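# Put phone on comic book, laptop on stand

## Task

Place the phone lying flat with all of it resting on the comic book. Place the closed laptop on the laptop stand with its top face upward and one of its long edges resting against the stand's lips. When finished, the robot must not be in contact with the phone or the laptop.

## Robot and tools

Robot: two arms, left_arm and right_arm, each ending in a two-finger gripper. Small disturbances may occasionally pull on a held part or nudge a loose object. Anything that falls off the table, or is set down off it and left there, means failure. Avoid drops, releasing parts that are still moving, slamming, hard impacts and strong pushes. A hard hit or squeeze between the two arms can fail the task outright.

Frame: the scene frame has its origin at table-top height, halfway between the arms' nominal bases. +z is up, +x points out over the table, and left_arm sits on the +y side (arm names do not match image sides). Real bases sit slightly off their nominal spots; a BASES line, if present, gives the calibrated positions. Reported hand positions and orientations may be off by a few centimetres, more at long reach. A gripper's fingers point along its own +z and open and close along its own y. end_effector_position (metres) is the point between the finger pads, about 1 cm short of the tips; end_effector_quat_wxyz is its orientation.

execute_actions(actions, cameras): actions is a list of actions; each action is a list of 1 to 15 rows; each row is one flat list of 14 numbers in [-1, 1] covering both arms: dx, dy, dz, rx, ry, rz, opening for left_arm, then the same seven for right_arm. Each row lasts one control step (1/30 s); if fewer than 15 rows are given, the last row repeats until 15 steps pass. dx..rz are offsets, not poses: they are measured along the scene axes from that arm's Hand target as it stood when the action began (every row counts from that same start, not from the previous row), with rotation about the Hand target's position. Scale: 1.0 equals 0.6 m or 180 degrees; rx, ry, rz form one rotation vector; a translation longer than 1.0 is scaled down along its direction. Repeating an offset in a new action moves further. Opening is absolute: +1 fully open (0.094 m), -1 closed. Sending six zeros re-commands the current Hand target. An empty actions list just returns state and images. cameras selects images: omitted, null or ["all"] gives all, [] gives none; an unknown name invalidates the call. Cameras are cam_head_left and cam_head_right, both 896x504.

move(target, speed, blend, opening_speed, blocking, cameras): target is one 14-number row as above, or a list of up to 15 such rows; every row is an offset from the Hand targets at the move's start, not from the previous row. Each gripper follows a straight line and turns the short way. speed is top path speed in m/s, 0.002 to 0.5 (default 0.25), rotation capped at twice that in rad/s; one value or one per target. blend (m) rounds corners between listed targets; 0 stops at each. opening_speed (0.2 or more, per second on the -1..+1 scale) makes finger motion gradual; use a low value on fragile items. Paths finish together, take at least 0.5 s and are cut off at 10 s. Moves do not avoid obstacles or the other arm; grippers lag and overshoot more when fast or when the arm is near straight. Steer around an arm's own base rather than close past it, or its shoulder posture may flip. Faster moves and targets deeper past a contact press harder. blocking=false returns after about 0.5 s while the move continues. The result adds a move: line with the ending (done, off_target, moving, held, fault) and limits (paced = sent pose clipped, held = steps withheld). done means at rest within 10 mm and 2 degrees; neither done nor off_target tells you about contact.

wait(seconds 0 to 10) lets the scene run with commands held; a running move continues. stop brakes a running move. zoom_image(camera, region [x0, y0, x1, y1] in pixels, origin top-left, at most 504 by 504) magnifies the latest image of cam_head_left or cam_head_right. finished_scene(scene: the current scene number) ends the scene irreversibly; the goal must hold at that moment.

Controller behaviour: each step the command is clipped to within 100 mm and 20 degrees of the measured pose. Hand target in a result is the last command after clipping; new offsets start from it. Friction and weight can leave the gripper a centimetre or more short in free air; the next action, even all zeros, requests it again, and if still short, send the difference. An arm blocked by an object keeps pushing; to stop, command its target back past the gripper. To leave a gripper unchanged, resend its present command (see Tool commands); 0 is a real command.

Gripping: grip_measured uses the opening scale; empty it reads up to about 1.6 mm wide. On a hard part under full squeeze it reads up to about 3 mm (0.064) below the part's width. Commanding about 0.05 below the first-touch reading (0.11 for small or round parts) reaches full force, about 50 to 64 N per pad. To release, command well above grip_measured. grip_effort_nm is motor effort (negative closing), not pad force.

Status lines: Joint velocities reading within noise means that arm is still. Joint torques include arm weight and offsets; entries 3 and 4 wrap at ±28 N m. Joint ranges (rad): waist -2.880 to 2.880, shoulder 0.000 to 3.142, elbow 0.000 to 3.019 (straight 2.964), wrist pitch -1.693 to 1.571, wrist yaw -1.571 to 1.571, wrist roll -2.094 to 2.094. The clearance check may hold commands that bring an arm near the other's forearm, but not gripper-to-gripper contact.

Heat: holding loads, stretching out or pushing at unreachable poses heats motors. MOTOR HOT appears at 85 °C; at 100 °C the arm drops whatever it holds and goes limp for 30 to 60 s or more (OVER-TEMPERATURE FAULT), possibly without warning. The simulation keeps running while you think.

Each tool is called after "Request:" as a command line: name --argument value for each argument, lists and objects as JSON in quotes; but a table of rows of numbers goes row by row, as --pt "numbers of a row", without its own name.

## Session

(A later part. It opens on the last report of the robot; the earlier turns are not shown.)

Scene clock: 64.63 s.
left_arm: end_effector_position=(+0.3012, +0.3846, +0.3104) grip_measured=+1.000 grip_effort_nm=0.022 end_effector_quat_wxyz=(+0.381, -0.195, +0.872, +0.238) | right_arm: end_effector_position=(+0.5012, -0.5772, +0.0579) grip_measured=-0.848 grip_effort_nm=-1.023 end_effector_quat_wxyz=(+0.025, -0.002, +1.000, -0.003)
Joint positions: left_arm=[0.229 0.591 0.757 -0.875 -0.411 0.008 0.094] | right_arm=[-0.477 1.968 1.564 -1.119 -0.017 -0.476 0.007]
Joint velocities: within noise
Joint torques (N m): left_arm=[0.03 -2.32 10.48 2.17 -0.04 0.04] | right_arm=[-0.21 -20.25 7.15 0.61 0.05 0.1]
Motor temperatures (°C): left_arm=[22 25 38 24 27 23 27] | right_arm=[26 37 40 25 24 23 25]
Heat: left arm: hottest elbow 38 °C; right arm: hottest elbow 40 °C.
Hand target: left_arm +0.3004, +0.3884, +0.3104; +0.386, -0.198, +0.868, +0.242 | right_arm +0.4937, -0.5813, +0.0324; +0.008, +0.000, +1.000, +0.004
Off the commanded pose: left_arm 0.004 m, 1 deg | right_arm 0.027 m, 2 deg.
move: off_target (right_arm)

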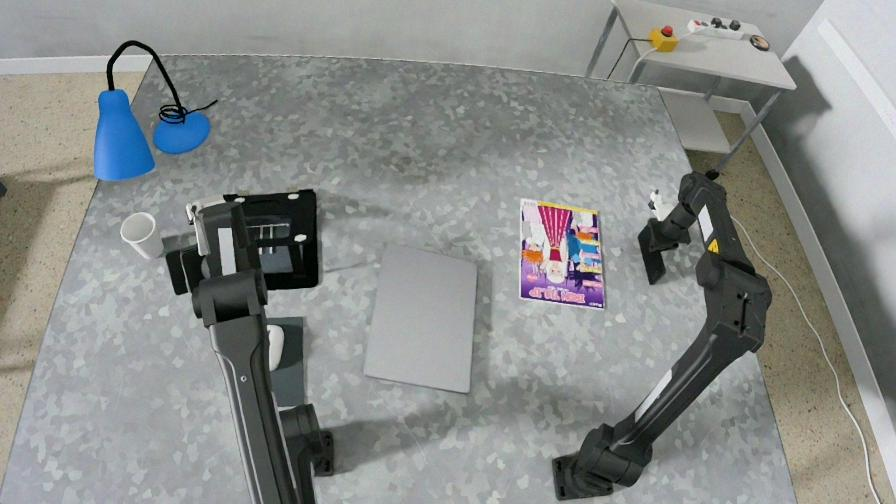

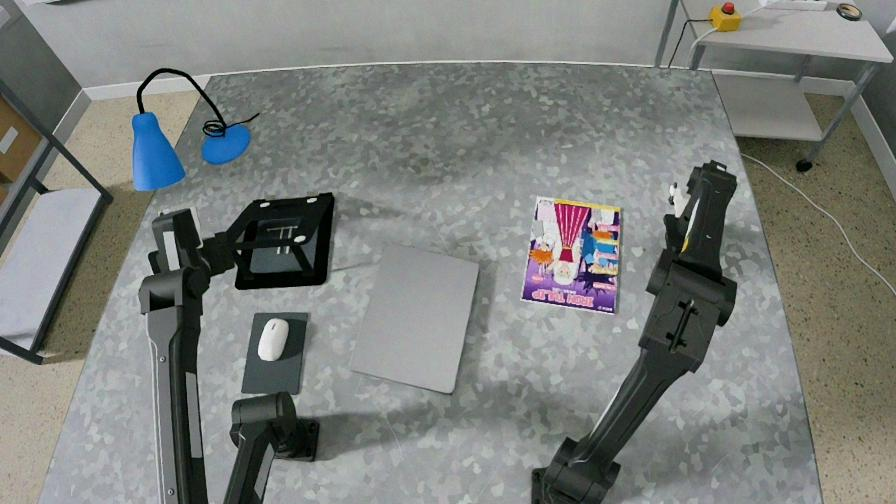

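Request:
move --pt "0 0 0 0 0 0 1 0 0 0.2 0 0 0 -0.95" --pt "0 0 0 0 0 0 1 0.05 0.2 0.25 0.2 0 0 -0.95" --pt "0 0 0 0 0 0 1 0.05 0.24 0.25 0.38 0 0 -0.95" --speed 0.15 --blend 0.02

Request:
zoom_image --camera "cam_head_left" --region '[480, 170, 720, 320]'

Scene clock: 73.30 s.
left_arm: end_effector_position=(+0.3012, +0.3846, +0.3104) grip_measured=+1.000 grip_effort_nm=0.022 end_effector_quat_wxyz=(+0.381, -0.195, +0.872, +0.238) | right_arm: end_effector_position=(+0.5270, -0.4316, +0.1964) grip_measured=-0.849 grip_effort_nm=-1.038 end_effector_quat_wxyz=(+0.109, +0.051, +0.856, +0.503)
Joint positions: left_arm=[0.229 0.591 0.757 -0.875 -0.411 0.008 0.094] | right_arm=[-0.485 1.993 1.724 -1.668 -1.042 -0.572 0.007]
Joint velocities: within noise
Joint torques (N m): left_arm=[-0.21 -2.67 10.47 2.22 -0.11 0.09] | right_arm=[-0.26 -21.36 7.27 -0.88 -0.82 0.03]
Motor temperatures (°C): left_arm=[22 25 38 24 27 23 27] | right_arm=[26 37 40 25 24 23 26]
Heat: left arm: hottest elbow 38 °C; right arm: hottest elbow 40 °C.
Hand target: left_arm +0.3004, +0.3884, +0.3104; +0.386, -0.198, +0.868, +0.242 | right_arm +0.5238, -0.4372, +0.1824; +0.007, +0.005, +0.825, +0.566
Off the commanded pose: left_arm 0.004 m, 1 deg | right_arm 0.016 m, 15 deg.
joint sent to its limit (right arm) — joint 4 (wrist pitch), lower limit. The joint targets are off in orientation, not in position.
move: off_target (right_arm)

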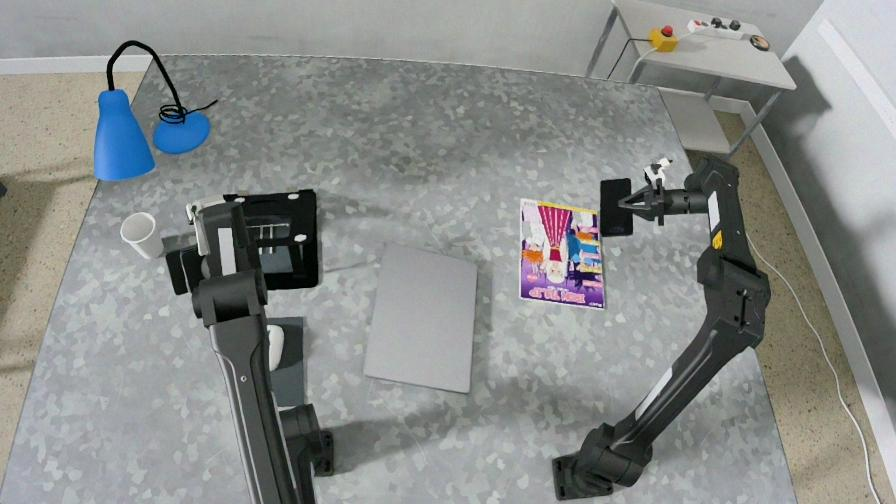

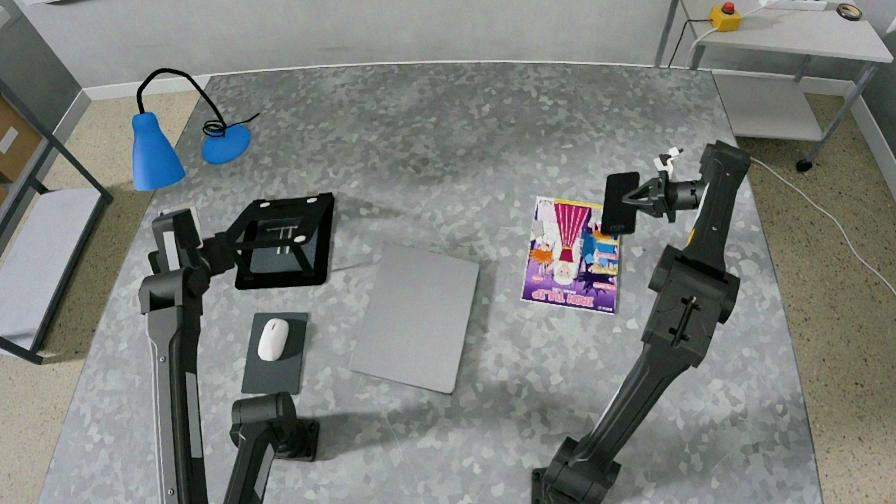

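Scaled by 2.100.

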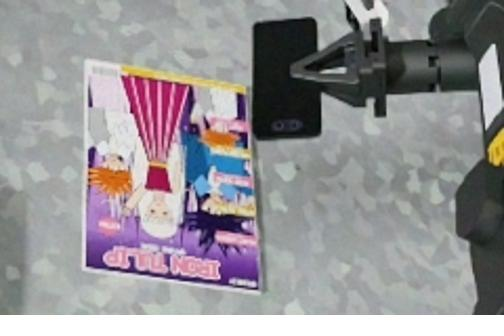

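Request:
move --target '[0,0,0,0,0,0,1,0,0.07,-0.22,0,0,0,-0.95]' --speed 0.12

Request:
zoom_image --camera "cam_head_left" --region '[480, 170, 720, 320]'

Request:
zoom_image --camera "cam_head_right" --region '[480, 170, 720, 320]'

Scene clock: 80.00 s.
left_arm: end_effector_position=(+0.3012, +0.3846, +0.3104) grip_measured=+1.000 grip_effort_nm=0.022 end_effector_quat_wxyz=(+0.381, -0.195, +0.872, +0.238) | right_arm: end_effector_position=(+0.5226, -0.4010, +0.0555) grip_measured=-0.849 grip_effort_nm=-1.043 end_effector_quat_wxyz=(+0.036, +0.020, +0.838, +0.544)
Joint positions: left_arm=[0.229 0.591 0.757 -0.875 -0.411 0.008 0.094] | right_arm=[-0.437 2.244 1.693 -1.668 -1.037 -0.763 0.007]
Joint velocities: within noise
Joint torques (N m): left_arm=[-0.73 -2.49 10.39 2.18 -0.1 0.07] | right_arm=[1.38 -23.82 7.06 -1.26 -0.56 0.05]
Motor temperatures (°C): left_arm=[22 25 38 24 27 23 27] | right_arm=[26 38 40 25 24 23 26]
Heat: left arm: hottest elbow 38 °C; right arm: hottest elbow 40 °C.
Hand target: left_arm +0.3004, +0.3884, +0.3104; +0.386, -0.198, +0.868, +0.242 | right_arm +0.5238, -0.3953, +0.0503; +0.007, +0.005, +0.825, +0.566
Off the commanded pose: left_arm 0.004 m, 1 deg | right_arm 0.008 m, 5 deg.
joint sent to its limit (right arm) — joint 4 (wrist pitch), lower limit. The joint targets are off in orientation, not in position.
move: off_target (right_arm)

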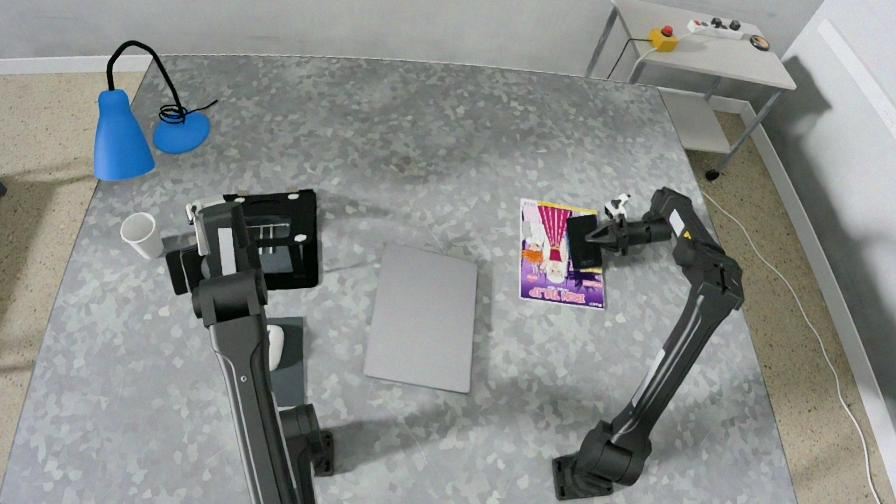

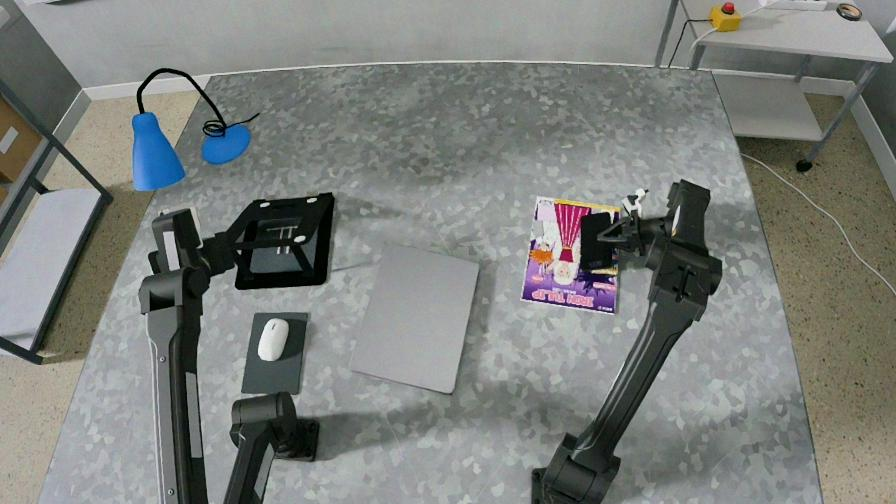

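Scaled by 2.100.

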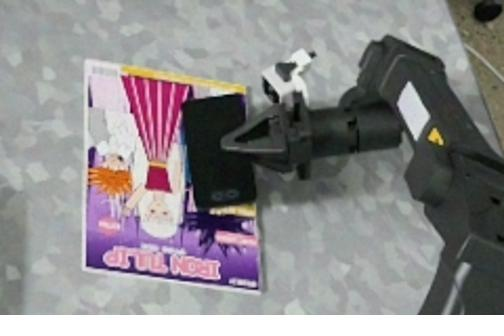

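Scaled by 2.100.

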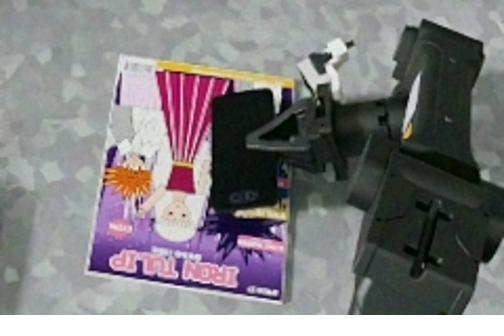

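Request:
move --pt "0 0 0 0 0 0 1 -0.02 0.085 0.015 0 0 0 -0.95" --pt "0 0 0 0 0 0 1 -0.02 0.085 -0.033 0 0 0 -0.95" --speed '[0.12,0.03]'

Request:
zoom_image --camera "cam_head_left" --region '[480, 170, 720, 320]'

Request:
zoom_image --camera "cam_head_right" --region '[480, 170, 720, 320]'

Scene clock: 84.50 s.
left_arm: end_effector_position=(+0.3012, +0.3846, +0.3104) grip_measured=+1.000 grip_effort_nm=0.022 end_effector_quat_wxyz=(+0.381, -0.195, +0.872, +0.238) | right_arm: end_effector_position=(+0.5146, -0.3466, +0.0401) grip_measured=-0.849 grip_effort_nm=-1.038 end_effector_quat_wxyz=(+0.012, +0.000, +0.828, +0.561)
Joint positions: left_arm=[0.229 0.591 0.757 -0.875 -0.411 0.008 0.094] | right_arm=[-0.354 2.244 1.622 -1.627 -1.074 -0.764 0.007]
Joint velocities: within noise
Joint torques (N m): left_arm=[-0.91 -2.43 10.59 2.36 -0.07 0.11] | right_arm=[0.62 -23.3 5.34 -0.36 -0.68 0.06]
Motor temperatures (°C): left_arm=[22 25 38 24 27 23 27] | right_arm=[26 39 39 25 24 23 26]
Heat: left arm: hottest elbow 38 °C; right arm: hottest shoulder 39 °C.
Hand target: left_arm +0.3004, +0.3884, +0.3104; +0.386, -0.198, +0.868, +0.242 | right_arm +0.5117, -0.3443, +0.0305; +0.007, +0.005, +0.825, +0.565
Off the commanded pose: left_arm 0.004 m, 1 deg | right_arm 0.010 m, 1 deg.
move: done

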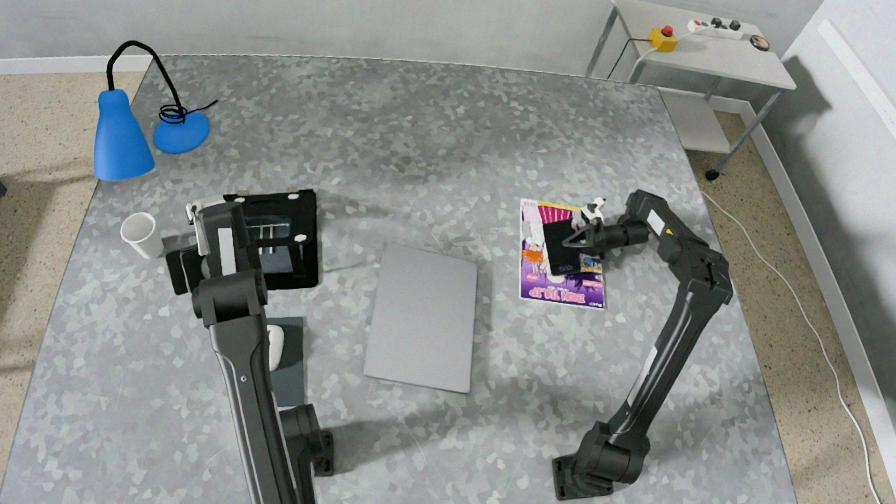

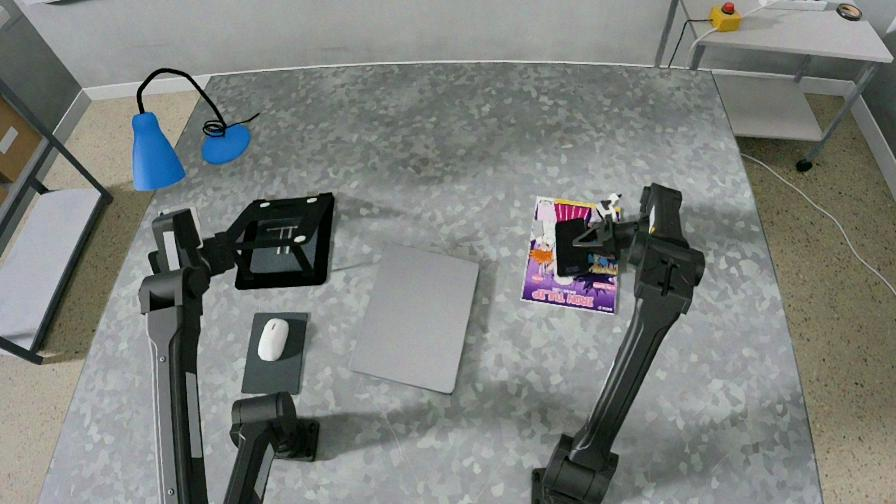

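Scaled by 2.100.

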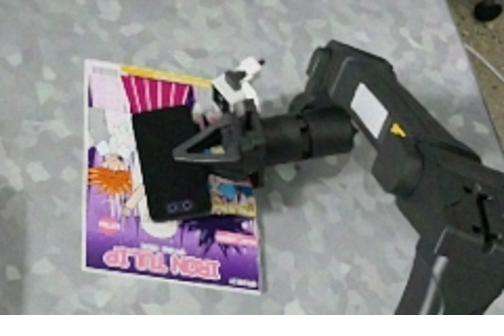

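Scaled by 2.100.

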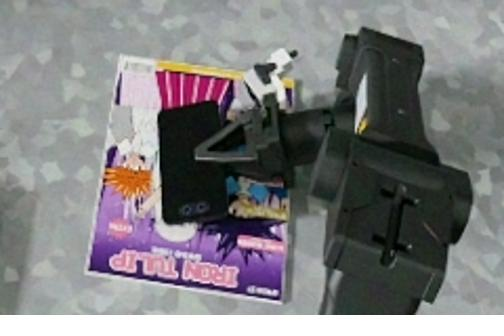

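Request:
move --target '[0,0,0,0,0,0,1,0,0,-0.025,0,0,0,-0.95]' --speed 0.03

Request:
zoom_image --camera "cam_head_left" --region '[500, 190, 660, 310]'

Scene clock: 88.37 s.
left_arm: end_effector_position=(+0.3012, +0.3846, +0.3104) grip_measured=+1.000 grip_effort_nm=0.022 end_effector_quat_wxyz=(+0.381, -0.195, +0.872, +0.238) | right_arm: end_effector_position=(+0.5170, -0.3472, +0.0334) grip_measured=-0.849 grip_effort_nm=-1.038 end_effector_quat_wxyz=(+0.019, -0.004, +0.829, +0.559)
Joint positions: left_arm=[0.229 0.591 0.757 -0.875 -0.411 0.008 0.094] | right_arm=[-0.354 2.254 1.622 -1.602 -1.077 -0.764 0.007]
Joint velocities: within noise
Joint torques (N m): left_arm=[0.09 -3.55 10.63 2.39 -0.1 0.11] | right_arm=[0.62 -22.36 5.11 -0.59 -0.61 0.07]
Motor temperatures (°C): left_arm=[22 25 38 24 27 23 27] | right_arm=[26 39 39 25 24 23 26]
Heat: left arm: hottest elbow 38 °C; right arm: hottest shoulder 39 °C.
Hand target: left_arm +0.3004, +0.3884, +0.3104; +0.386, -0.198, +0.868, +0.242 | right_arm +0.5117, -0.3443, +0.0155; +0.006, +0.005, +0.825, +0.566
Off the commanded pose: left_arm 0.004 m, 1 deg | right_arm 0.019 m, 2 deg.
move: off_target (right_arm)

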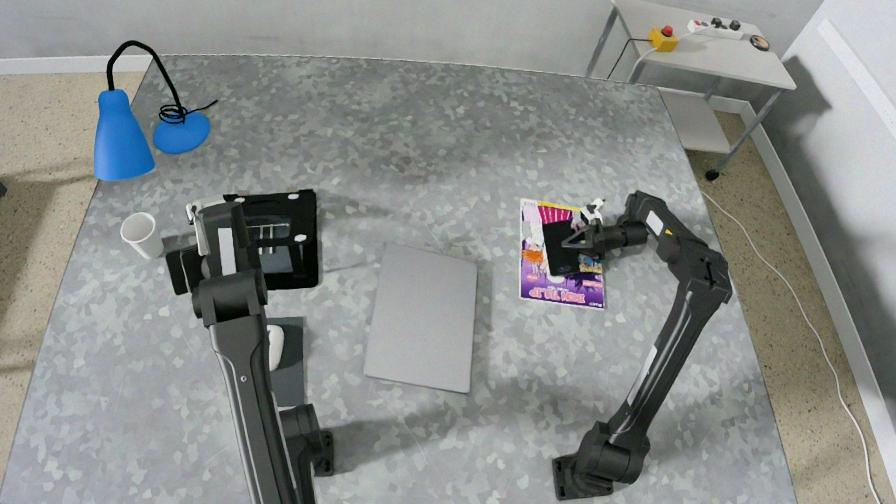

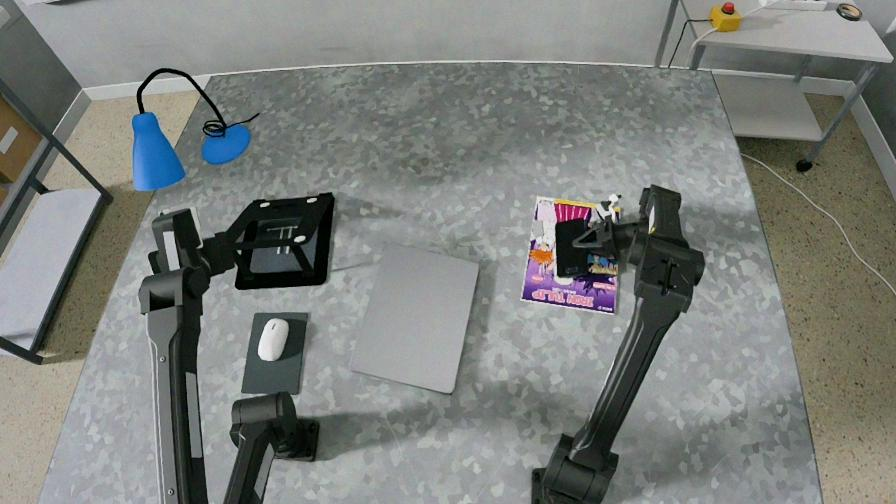

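Scaled by 3.150.

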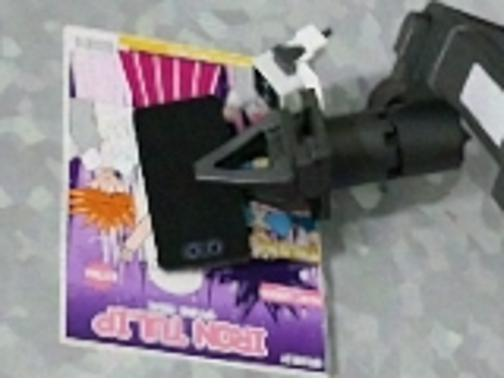

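Request:
move --target '[0,0,0,0,0,0,1,-0.008,0,-0.02,0,0,0,-0.95]' --speed 0.03

Request:
zoom_image --camera "cam_head_left" --region '[500, 190, 660, 310]'

Scene clock: 91.60 s.
left_arm: end_effector_position=(+0.3012, +0.3846, +0.3104) grip_measured=+1.000 grip_effort_nm=0.022 end_effector_quat_wxyz=(+0.381, -0.195, +0.872, +0.238) | right_arm: end_effector_position=(+0.5160, -0.3459, +0.0309) grip_measured=-0.849 grip_effort_nm=-1.043 end_effector_quat_wxyz=(+0.024, -0.004, +0.827, +0.562)
Joint positions: left_arm=[0.229 0.591 0.757 -0.875 -0.411 0.008 0.094] | right_arm=[-0.354 2.254 1.61 -1.588 -1.088 -0.768 0.007]
Joint velocities: within noise
Joint torques (N m): left_arm=[-0.44 -3.02 10.47 2.17 -0.11 0.05] | right_arm=[0.38 -21.19 4.66 -0.36 -0.18 0.05]
Motor temperatures (°C): left_arm=[22 25 38 24 27 23 27] | right_arm=[26 39 39 25 24 23 26]
Heat: left arm: hottest elbow 38 °C; right arm: hottest shoulder 39 °C.
Hand target: left_arm +0.3004, +0.3884, +0.3104; +0.386, -0.198, +0.868, +0.242 | right_arm +0.5069, -0.3443, +0.0036; +0.007, +0.005, +0.825, +0.566
Off the commanded pose: left_arm 0.004 m, 1 deg | right_arm 0.029 m, 2 deg.
move: off_target (right_arm)

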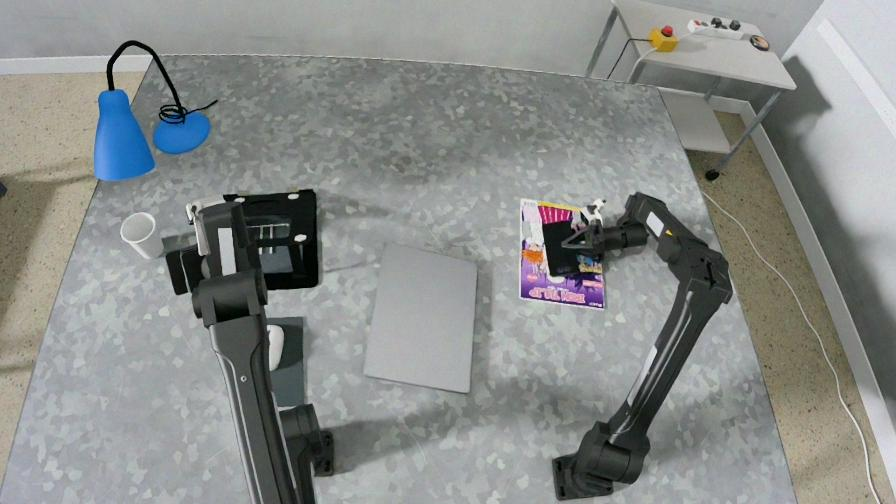

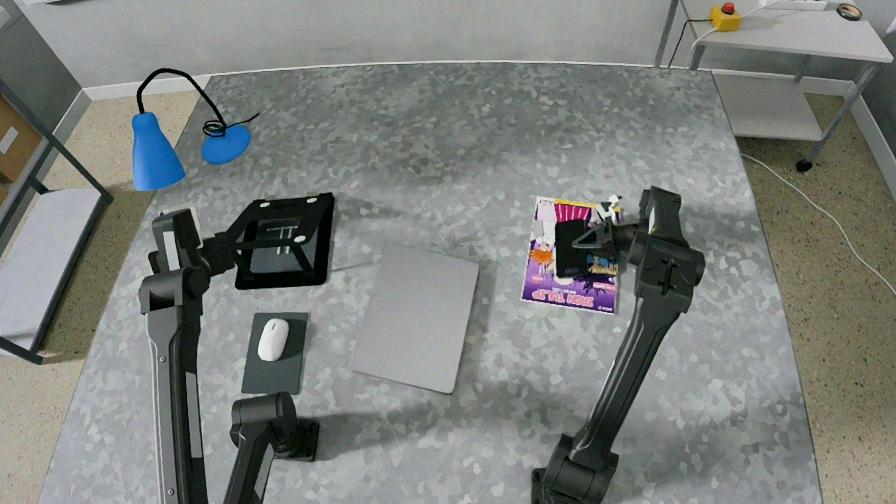

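Scaled by 3.150.

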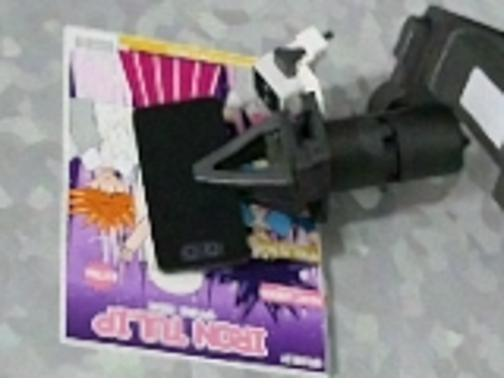

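Request:
move --target '[0,0,0,0,0,0,1,0,0,0.01,0,0,0,-0.6]' --speed 0.03 --opening_speed 0.2

Request:
zoom_image --camera "cam_head_left" --region '[500, 190, 660, 310]'

Scene clock: 95.77 s.
left_arm: end_effector_position=(+0.3012, +0.3846, +0.3104) grip_measured=+1.000 grip_effort_nm=0.022 end_effector_quat_wxyz=(+0.381, -0.195, +0.872, +0.238) | right_arm: end_effector_position=(+0.5130, -0.3455, +0.0286) grip_measured=-0.602 grip_effort_nm=0.061 end_effector_quat_wxyz=(+0.019, -0.004, +0.828, +0.561)
Joint positions: left_arm=[0.229 0.591 0.757 -0.875 -0.411 0.008 0.094] | right_arm=[-0.354 2.254 1.603 -1.588 -1.08 -0.768 0.019]
Joint velocities: within noise
Joint torques (N m): left_arm=[-0.03 -2.32 10.73 2.33 -0.06 0.07] | right_arm=[0.44 -21.95 5.12 -0.51 -0.42 0.06]
Motor temperatures (°C): left_arm=[22 25 38 24 27 23 27] | right_arm=[26 39 38 25 24 23 26]
Heat: left arm: hottest elbow 38 °C; right arm: hottest shoulder 39 °C.
Hand target: left_arm +0.3004, +0.3884, +0.3104; +0.386, -0.198, +0.868, +0.242 | right_arm +0.5070, -0.3443, +0.0095; +0.007, +0.005, +0.825, +0.566
Off the commanded pose: left_arm 0.004 m, 1 deg | right_arm 0.020 m, 2 deg.
move: off_target (right_arm)

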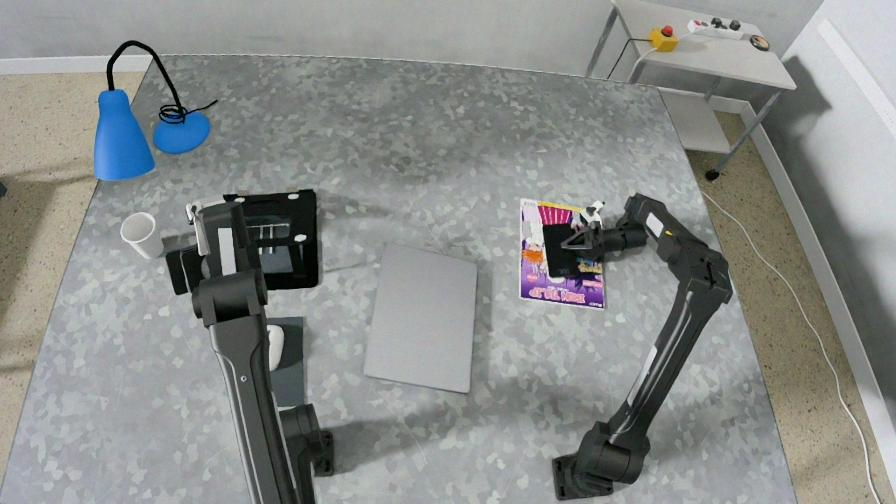

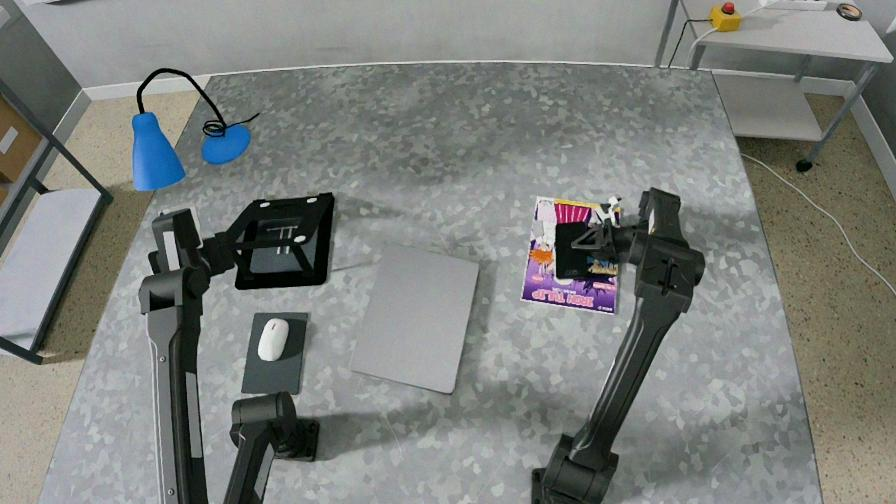

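Scaled by 3.150.

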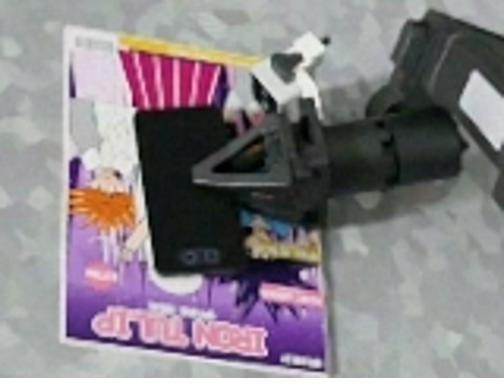

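Request:
move --pt "0 0 0 0 0 0 1 0 0 -0.02 0 0 0 -0.3" --pt "0 0 0 0 0 0 1 -0.01 -0.12 0.0 0 0 0 -0.3" --pt "0 0 0 0 0 0 1 -0.01 -0.3 0.1 0 0 0 -0.3" --speed 0.05 --opening_speed 0.2 --blend 0.0

Request:
zoom_image --camera "cam_head_left" --region '[500, 190, 660, 310]'

Scene clock: 102.77 s.
left_arm: end_effector_position=(+0.3012, +0.3846, +0.3104) grip_measured=+1.000 grip_effort_nm=0.022 end_effector_quat_wxyz=(+0.381, -0.195, +0.872, +0.238) | right_arm: end_effector_position=(+0.4889, -0.5091, +0.0528) grip_measured=-0.301 grip_effort_nm=0.061 end_effector_quat_wxyz=(+0.065, +0.065, +0.859, +0.504)
Joint positions: left_arm=[0.229 0.591 0.757 -0.875 -0.411 0.008 0.094] | right_arm=[-0.624 2.241 1.722 -1.683 -0.93 -0.792 0.033]
Joint velocities: within noise
Joint torques (N m): left_arm=[-0.91 -2.55 10.63 2.22 -0.13 0.09] | right_arm=[-0.21 -26.4 9.89 -0.77 -0.46 0.16]
Motor temperatures (°C): left_arm=[22 25 38 24 27 23 27] | right_arm=[26 40 39 25 24 23 26]
Heat: left arm: hottest elbow 38 °C; right arm: hottest shoulder 40 °C.
Hand target: left_arm +0.3004, +0.3884, +0.3104; +0.386, -0.198, +0.868, +0.242 | right_arm +0.5009, -0.5244, +0.0696; +0.007, +0.005, +0.825, +0.565
Off the commanded pose: left_arm 0.004 m, 1 deg | right_arm 0.026 m, 13 deg.
joint read past its limit (right arm) — joint 4 (wrist pitch), lower limit.
joint sent to its limit (right arm) — joint 4 (wrist pitch), lower limit. The joint targets are off in orientation, not in position.
move: off_target (right_arm)

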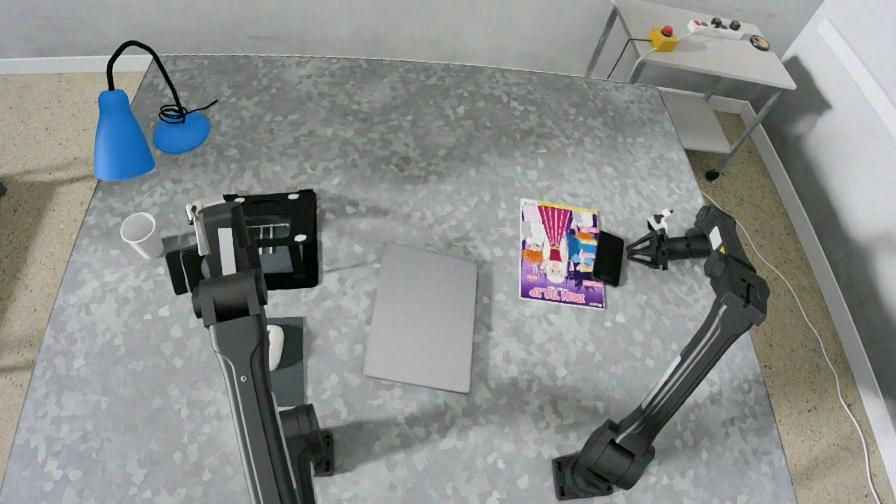

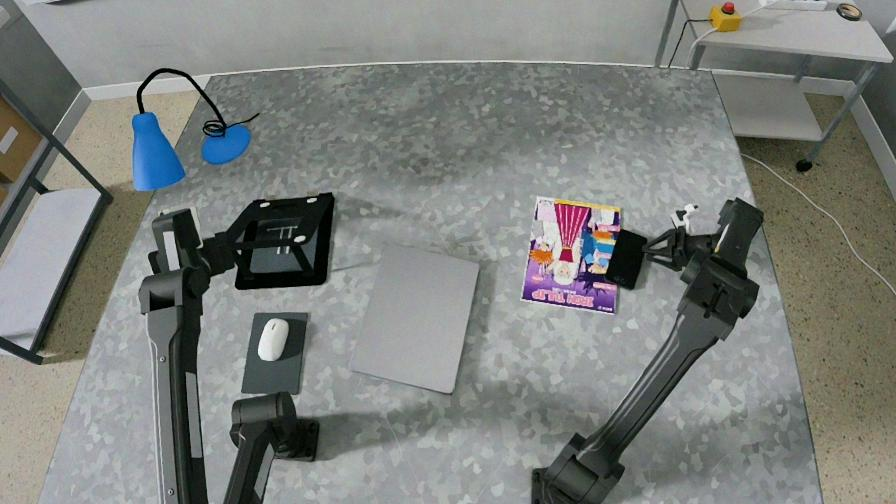

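Scaled by 3.150.

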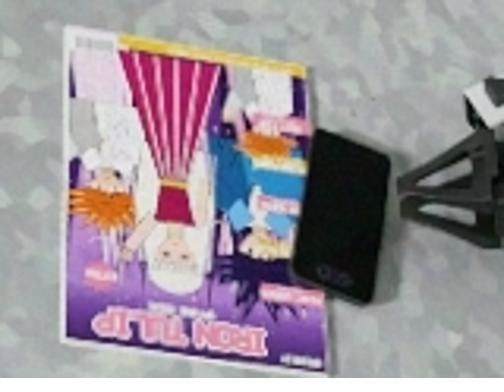

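Request:
move --target '[0,0,0,0,0,0,1,-0.035,0,-0.07,0,0,0,-1]' --speed 0.06

Request:
zoom_image --camera "cam_head_left" --region '[500, 190, 660, 310]'

Request:
zoom_image --camera "cam_head_right" --region '[520, 190, 680, 310]'

Scene clock: 109.70 s.
left_arm: end_effector_position=(+0.3012, +0.3846, +0.3104) grip_measured=+1.000 grip_effort_nm=0.022 end_effector_quat_wxyz=(+0.381, -0.195, +0.872, +0.238) | right_arm: end_effector_position=(+0.4826, -0.5172, +0.0461) grip_measured=-0.992 grip_effort_nm=-0.442 end_effector_quat_wxyz=(+0.076, +0.040, +0.863, +0.498)
Joint positions: left_arm=[0.229 0.591 0.757 -0.875 -0.411 0.008 0.094] | right_arm=[-0.638 2.25 1.722 -1.683 -0.908 -0.86 0]
Joint velocities: within noise
Joint torques (N m): left_arm=[-0.03 -2.32 10.58 2.19 -0.1 0.11] | right_arm=[-0.32 -22.53 7.15 -0.79 -0.32 0.03]
Motor temperatures (°C): left_arm=[22 25 38 24 27 23 27] | right_arm=[26 41 39 25 24 23 26]
Heat: left arm: hottest elbow 38 °C; right arm: hottest shoulder 41 °C.
Hand target: left_arm +0.3004, +0.3884, +0.3104; +0.386, -0.198, +0.868, +0.242 | right_arm +0.4800, -0.5243, +0.0276; +0.007, +0.005, +0.825, +0.565
Off the commanded pose: left_arm 0.004 m, 1 deg | right_arm 0.020 m, 13 deg.
joint read past its limit (right arm) — joint 4 (wrist pitch), lower limit.
joint sent to its limit (right arm) — joint 4 (wrist pitch), lower limit. The joint targets are off in orientation, not in position.
move: off_target (right_arm)

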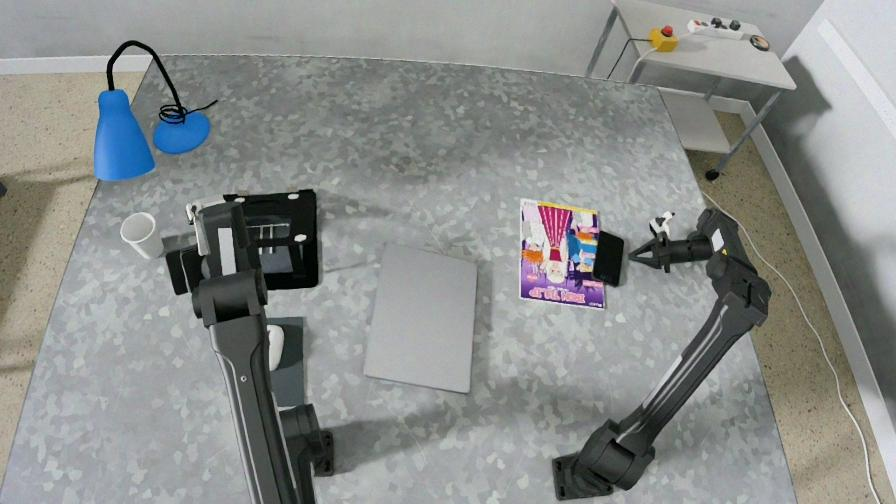

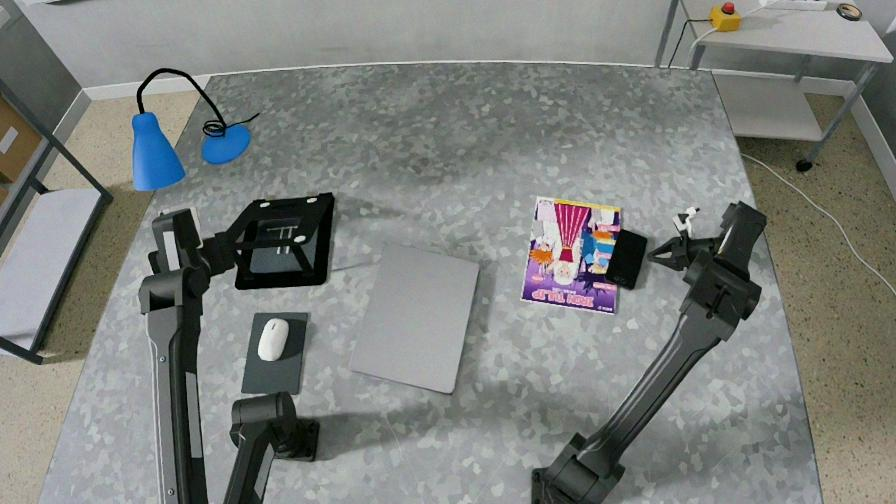

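Scaled by 3.150.

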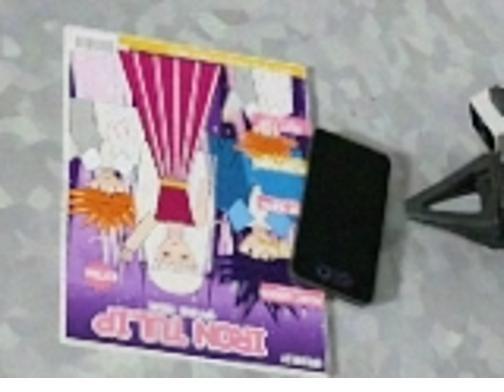

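Scaled by 3.150.

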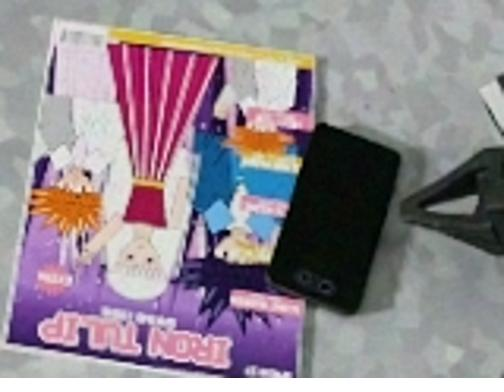

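Request:
move --target '[0,0,0,0,0,0,1,0,-0.015,-0.04,0,0,0,-1]' --speed 0.04

Request:
zoom_image --camera "cam_head_left" --region '[540, 190, 700, 310]'

Scene clock: 115.53 s.
left_arm: end_effector_position=(+0.3012, +0.3846, +0.3104) grip_measured=+1.000 grip_effort_nm=0.022 end_effector_quat_wxyz=(+0.381, -0.195, +0.872, +0.238) | right_arm: end_effector_position=(+0.4741, -0.5198, +0.0162) grip_measured=-0.992 grip_effort_nm=-0.442 end_effector_quat_wxyz=(+0.060, +0.044, +0.859, +0.506)
Joint positions: left_arm=[0.229 0.591 0.757 -0.875 -0.411 0.008 0.094] | right_arm=[-0.649 2.305 1.722 -1.683 -0.894 -0.886 0]
Joint velocities: within noise
Joint torques (N m): left_arm=[-0.32 -3.66 10.32 2.26 -0.1 0.06] | right_arm=[-0.56 -22.12 9.29 -0.88 -0.28 0.02]
Motor temperatures (°C): left_arm=[22 25 38 24 27 23 27] | right_arm=[26 41 39 25 24 23 26]
Heat: left arm: hottest elbow 38 °C; right arm: hottest shoulder 41 °C.
Hand target: left_arm +0.3004, +0.3884, +0.3104; +0.386, -0.198, +0.868, +0.242 | right_arm +0.4800, -0.5333, +0.0035; +0.007, +0.005, +0.825, +0.565
Off the commanded pose: left_arm 0.004 m, 1 deg | right_arm 0.019 m, 11 deg.
joint read past its limit (right arm) — joint 4 (wrist pitch), lower limit.
joint sent to its limit (right arm) — joint 4 (wrist pitch), lower limit. The joint targets are off in orientation, not in position.
move: off_target (right_arm)

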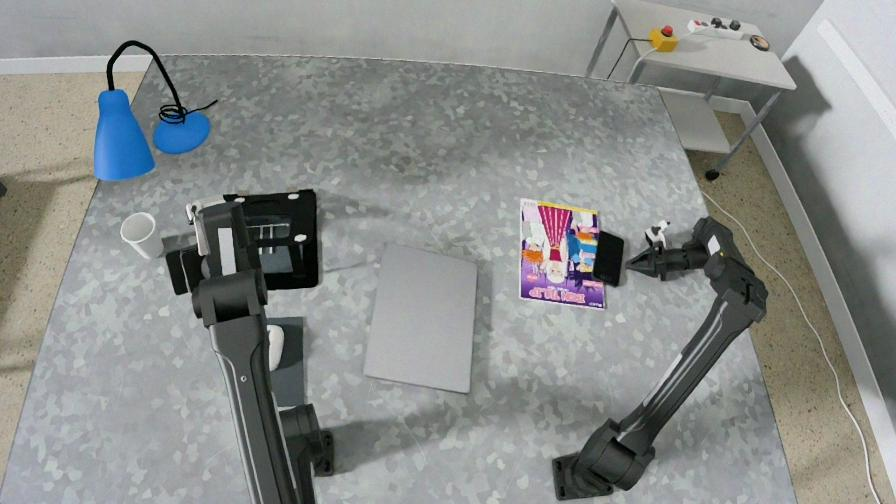

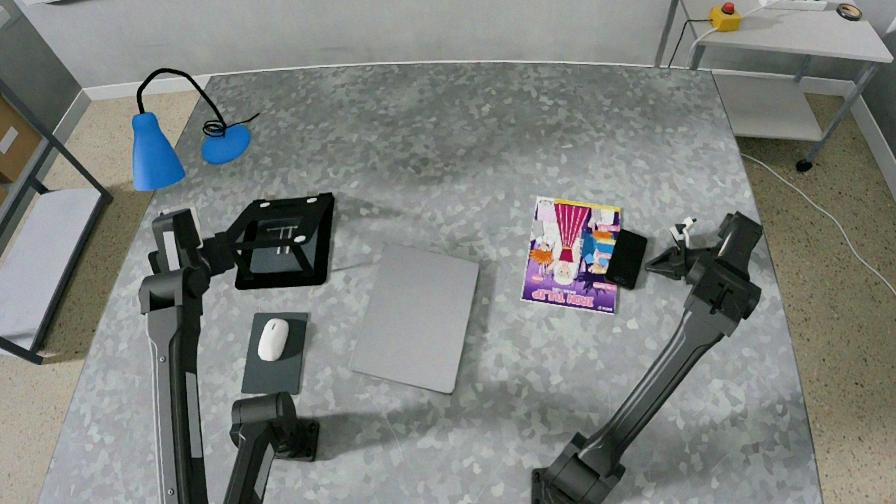

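Scaled by 3.150.

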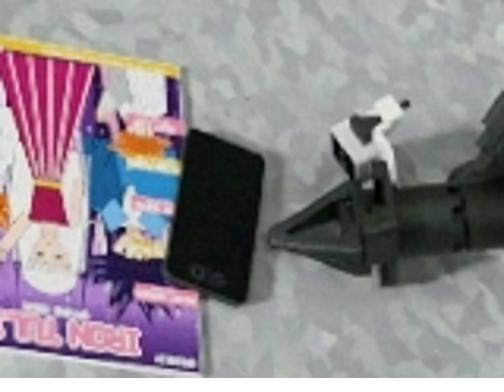

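Request:
move --pt "0 0 0 0 0 0 1 0.04 -0.01 0.005 0 0 0 -1" --pt "0 0 0 0 0 0 1 0.025 0.085 0.005 0 0 0 -1" --speed 0.04

Request:
zoom_image --camera "cam_head_left" --region '[500, 190, 660, 310]'

Scene clock: 122.87 s.
left_arm: end_effector_position=(+0.3012, +0.3846, +0.3104) grip_measured=+1.000 grip_effort_nm=0.022 end_effector_quat_wxyz=(+0.381, -0.195, +0.872, +0.238) | right_arm: end_effector_position=(+0.4998, -0.4989, +0.0187) grip_measured=-0.992 grip_effort_nm=-0.437 end_effector_quat_wxyz=(+0.066, +0.039, +0.852, +0.519)
Joint positions: left_arm=[0.229 0.591 0.757 -0.875 -0.411 0.008 0.094] | right_arm=[-0.6 2.327 1.76 -1.683 -0.949 -0.863 0]
Joint velocities: within noise
Joint torques (N m): left_arm=[0.67 -2.43 10.61 2.4 -0.1 0.07] | right_arm=[2.14 -24.76 4.56 -0.83 -0.17 0.03]
Motor temperatures (°C): left_arm=[22 25 38 24 27 23 27] | right_arm=[26 41 39 25 24 23 26]
Heat: left arm: hottest elbow 38 °C; right arm: hottest shoulder 41 °C.
Hand target: left_arm +0.3004, +0.3884, +0.3104; +0.386, -0.198, +0.868, +0.242 | right_arm +0.4950, -0.4822, +0.0065; +0.007, +0.005, +0.825, +0.566
Off the commanded pose: left_arm 0.004 m, 1 deg | right_arm 0.021 m, 10 deg.
joint read past its limit (right arm) — joint 4 (wrist pitch), lower limit.
joint sent to its limit (right arm) — joint 4 (wrist pitch), lower limit. The joint targets are off in orientation, not in position.
move: off_target (right_arm)

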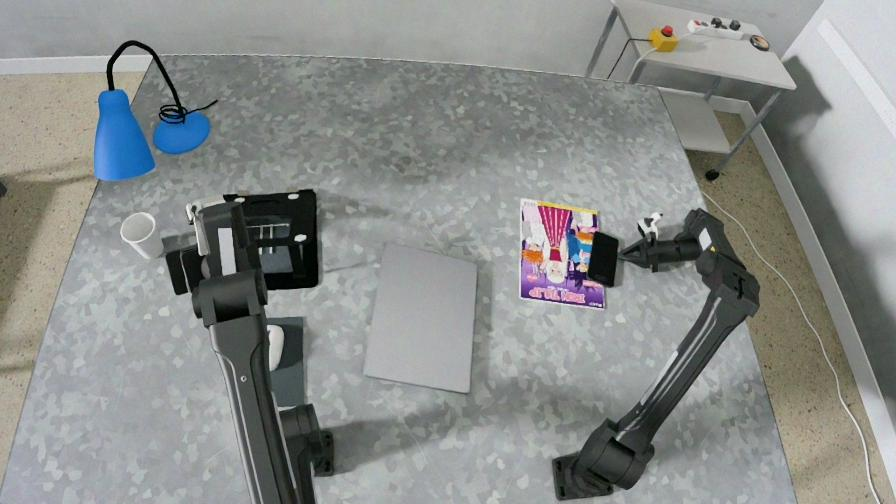

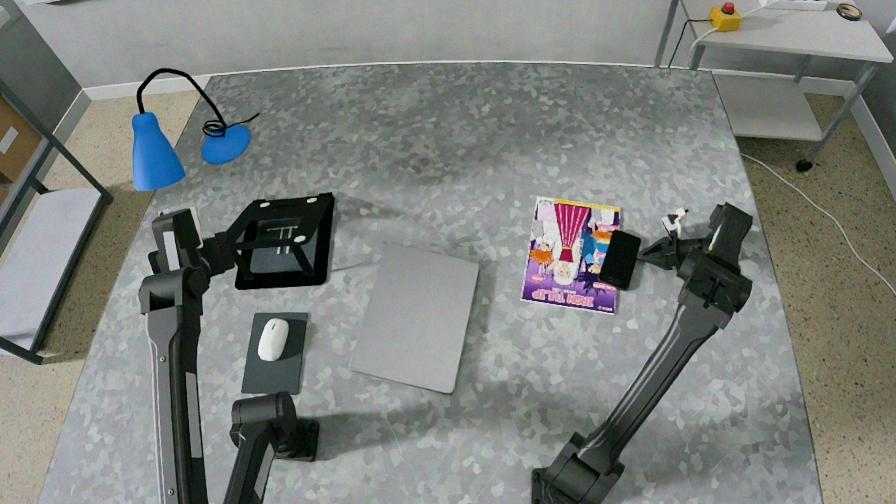

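Scaled by 3.150.

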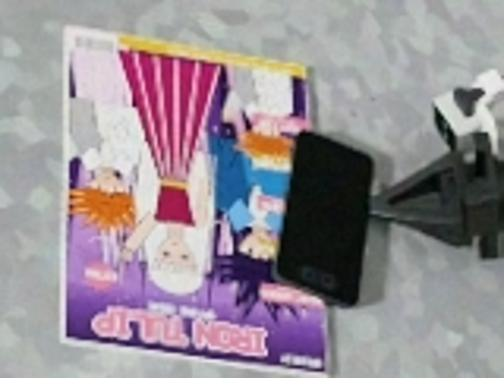

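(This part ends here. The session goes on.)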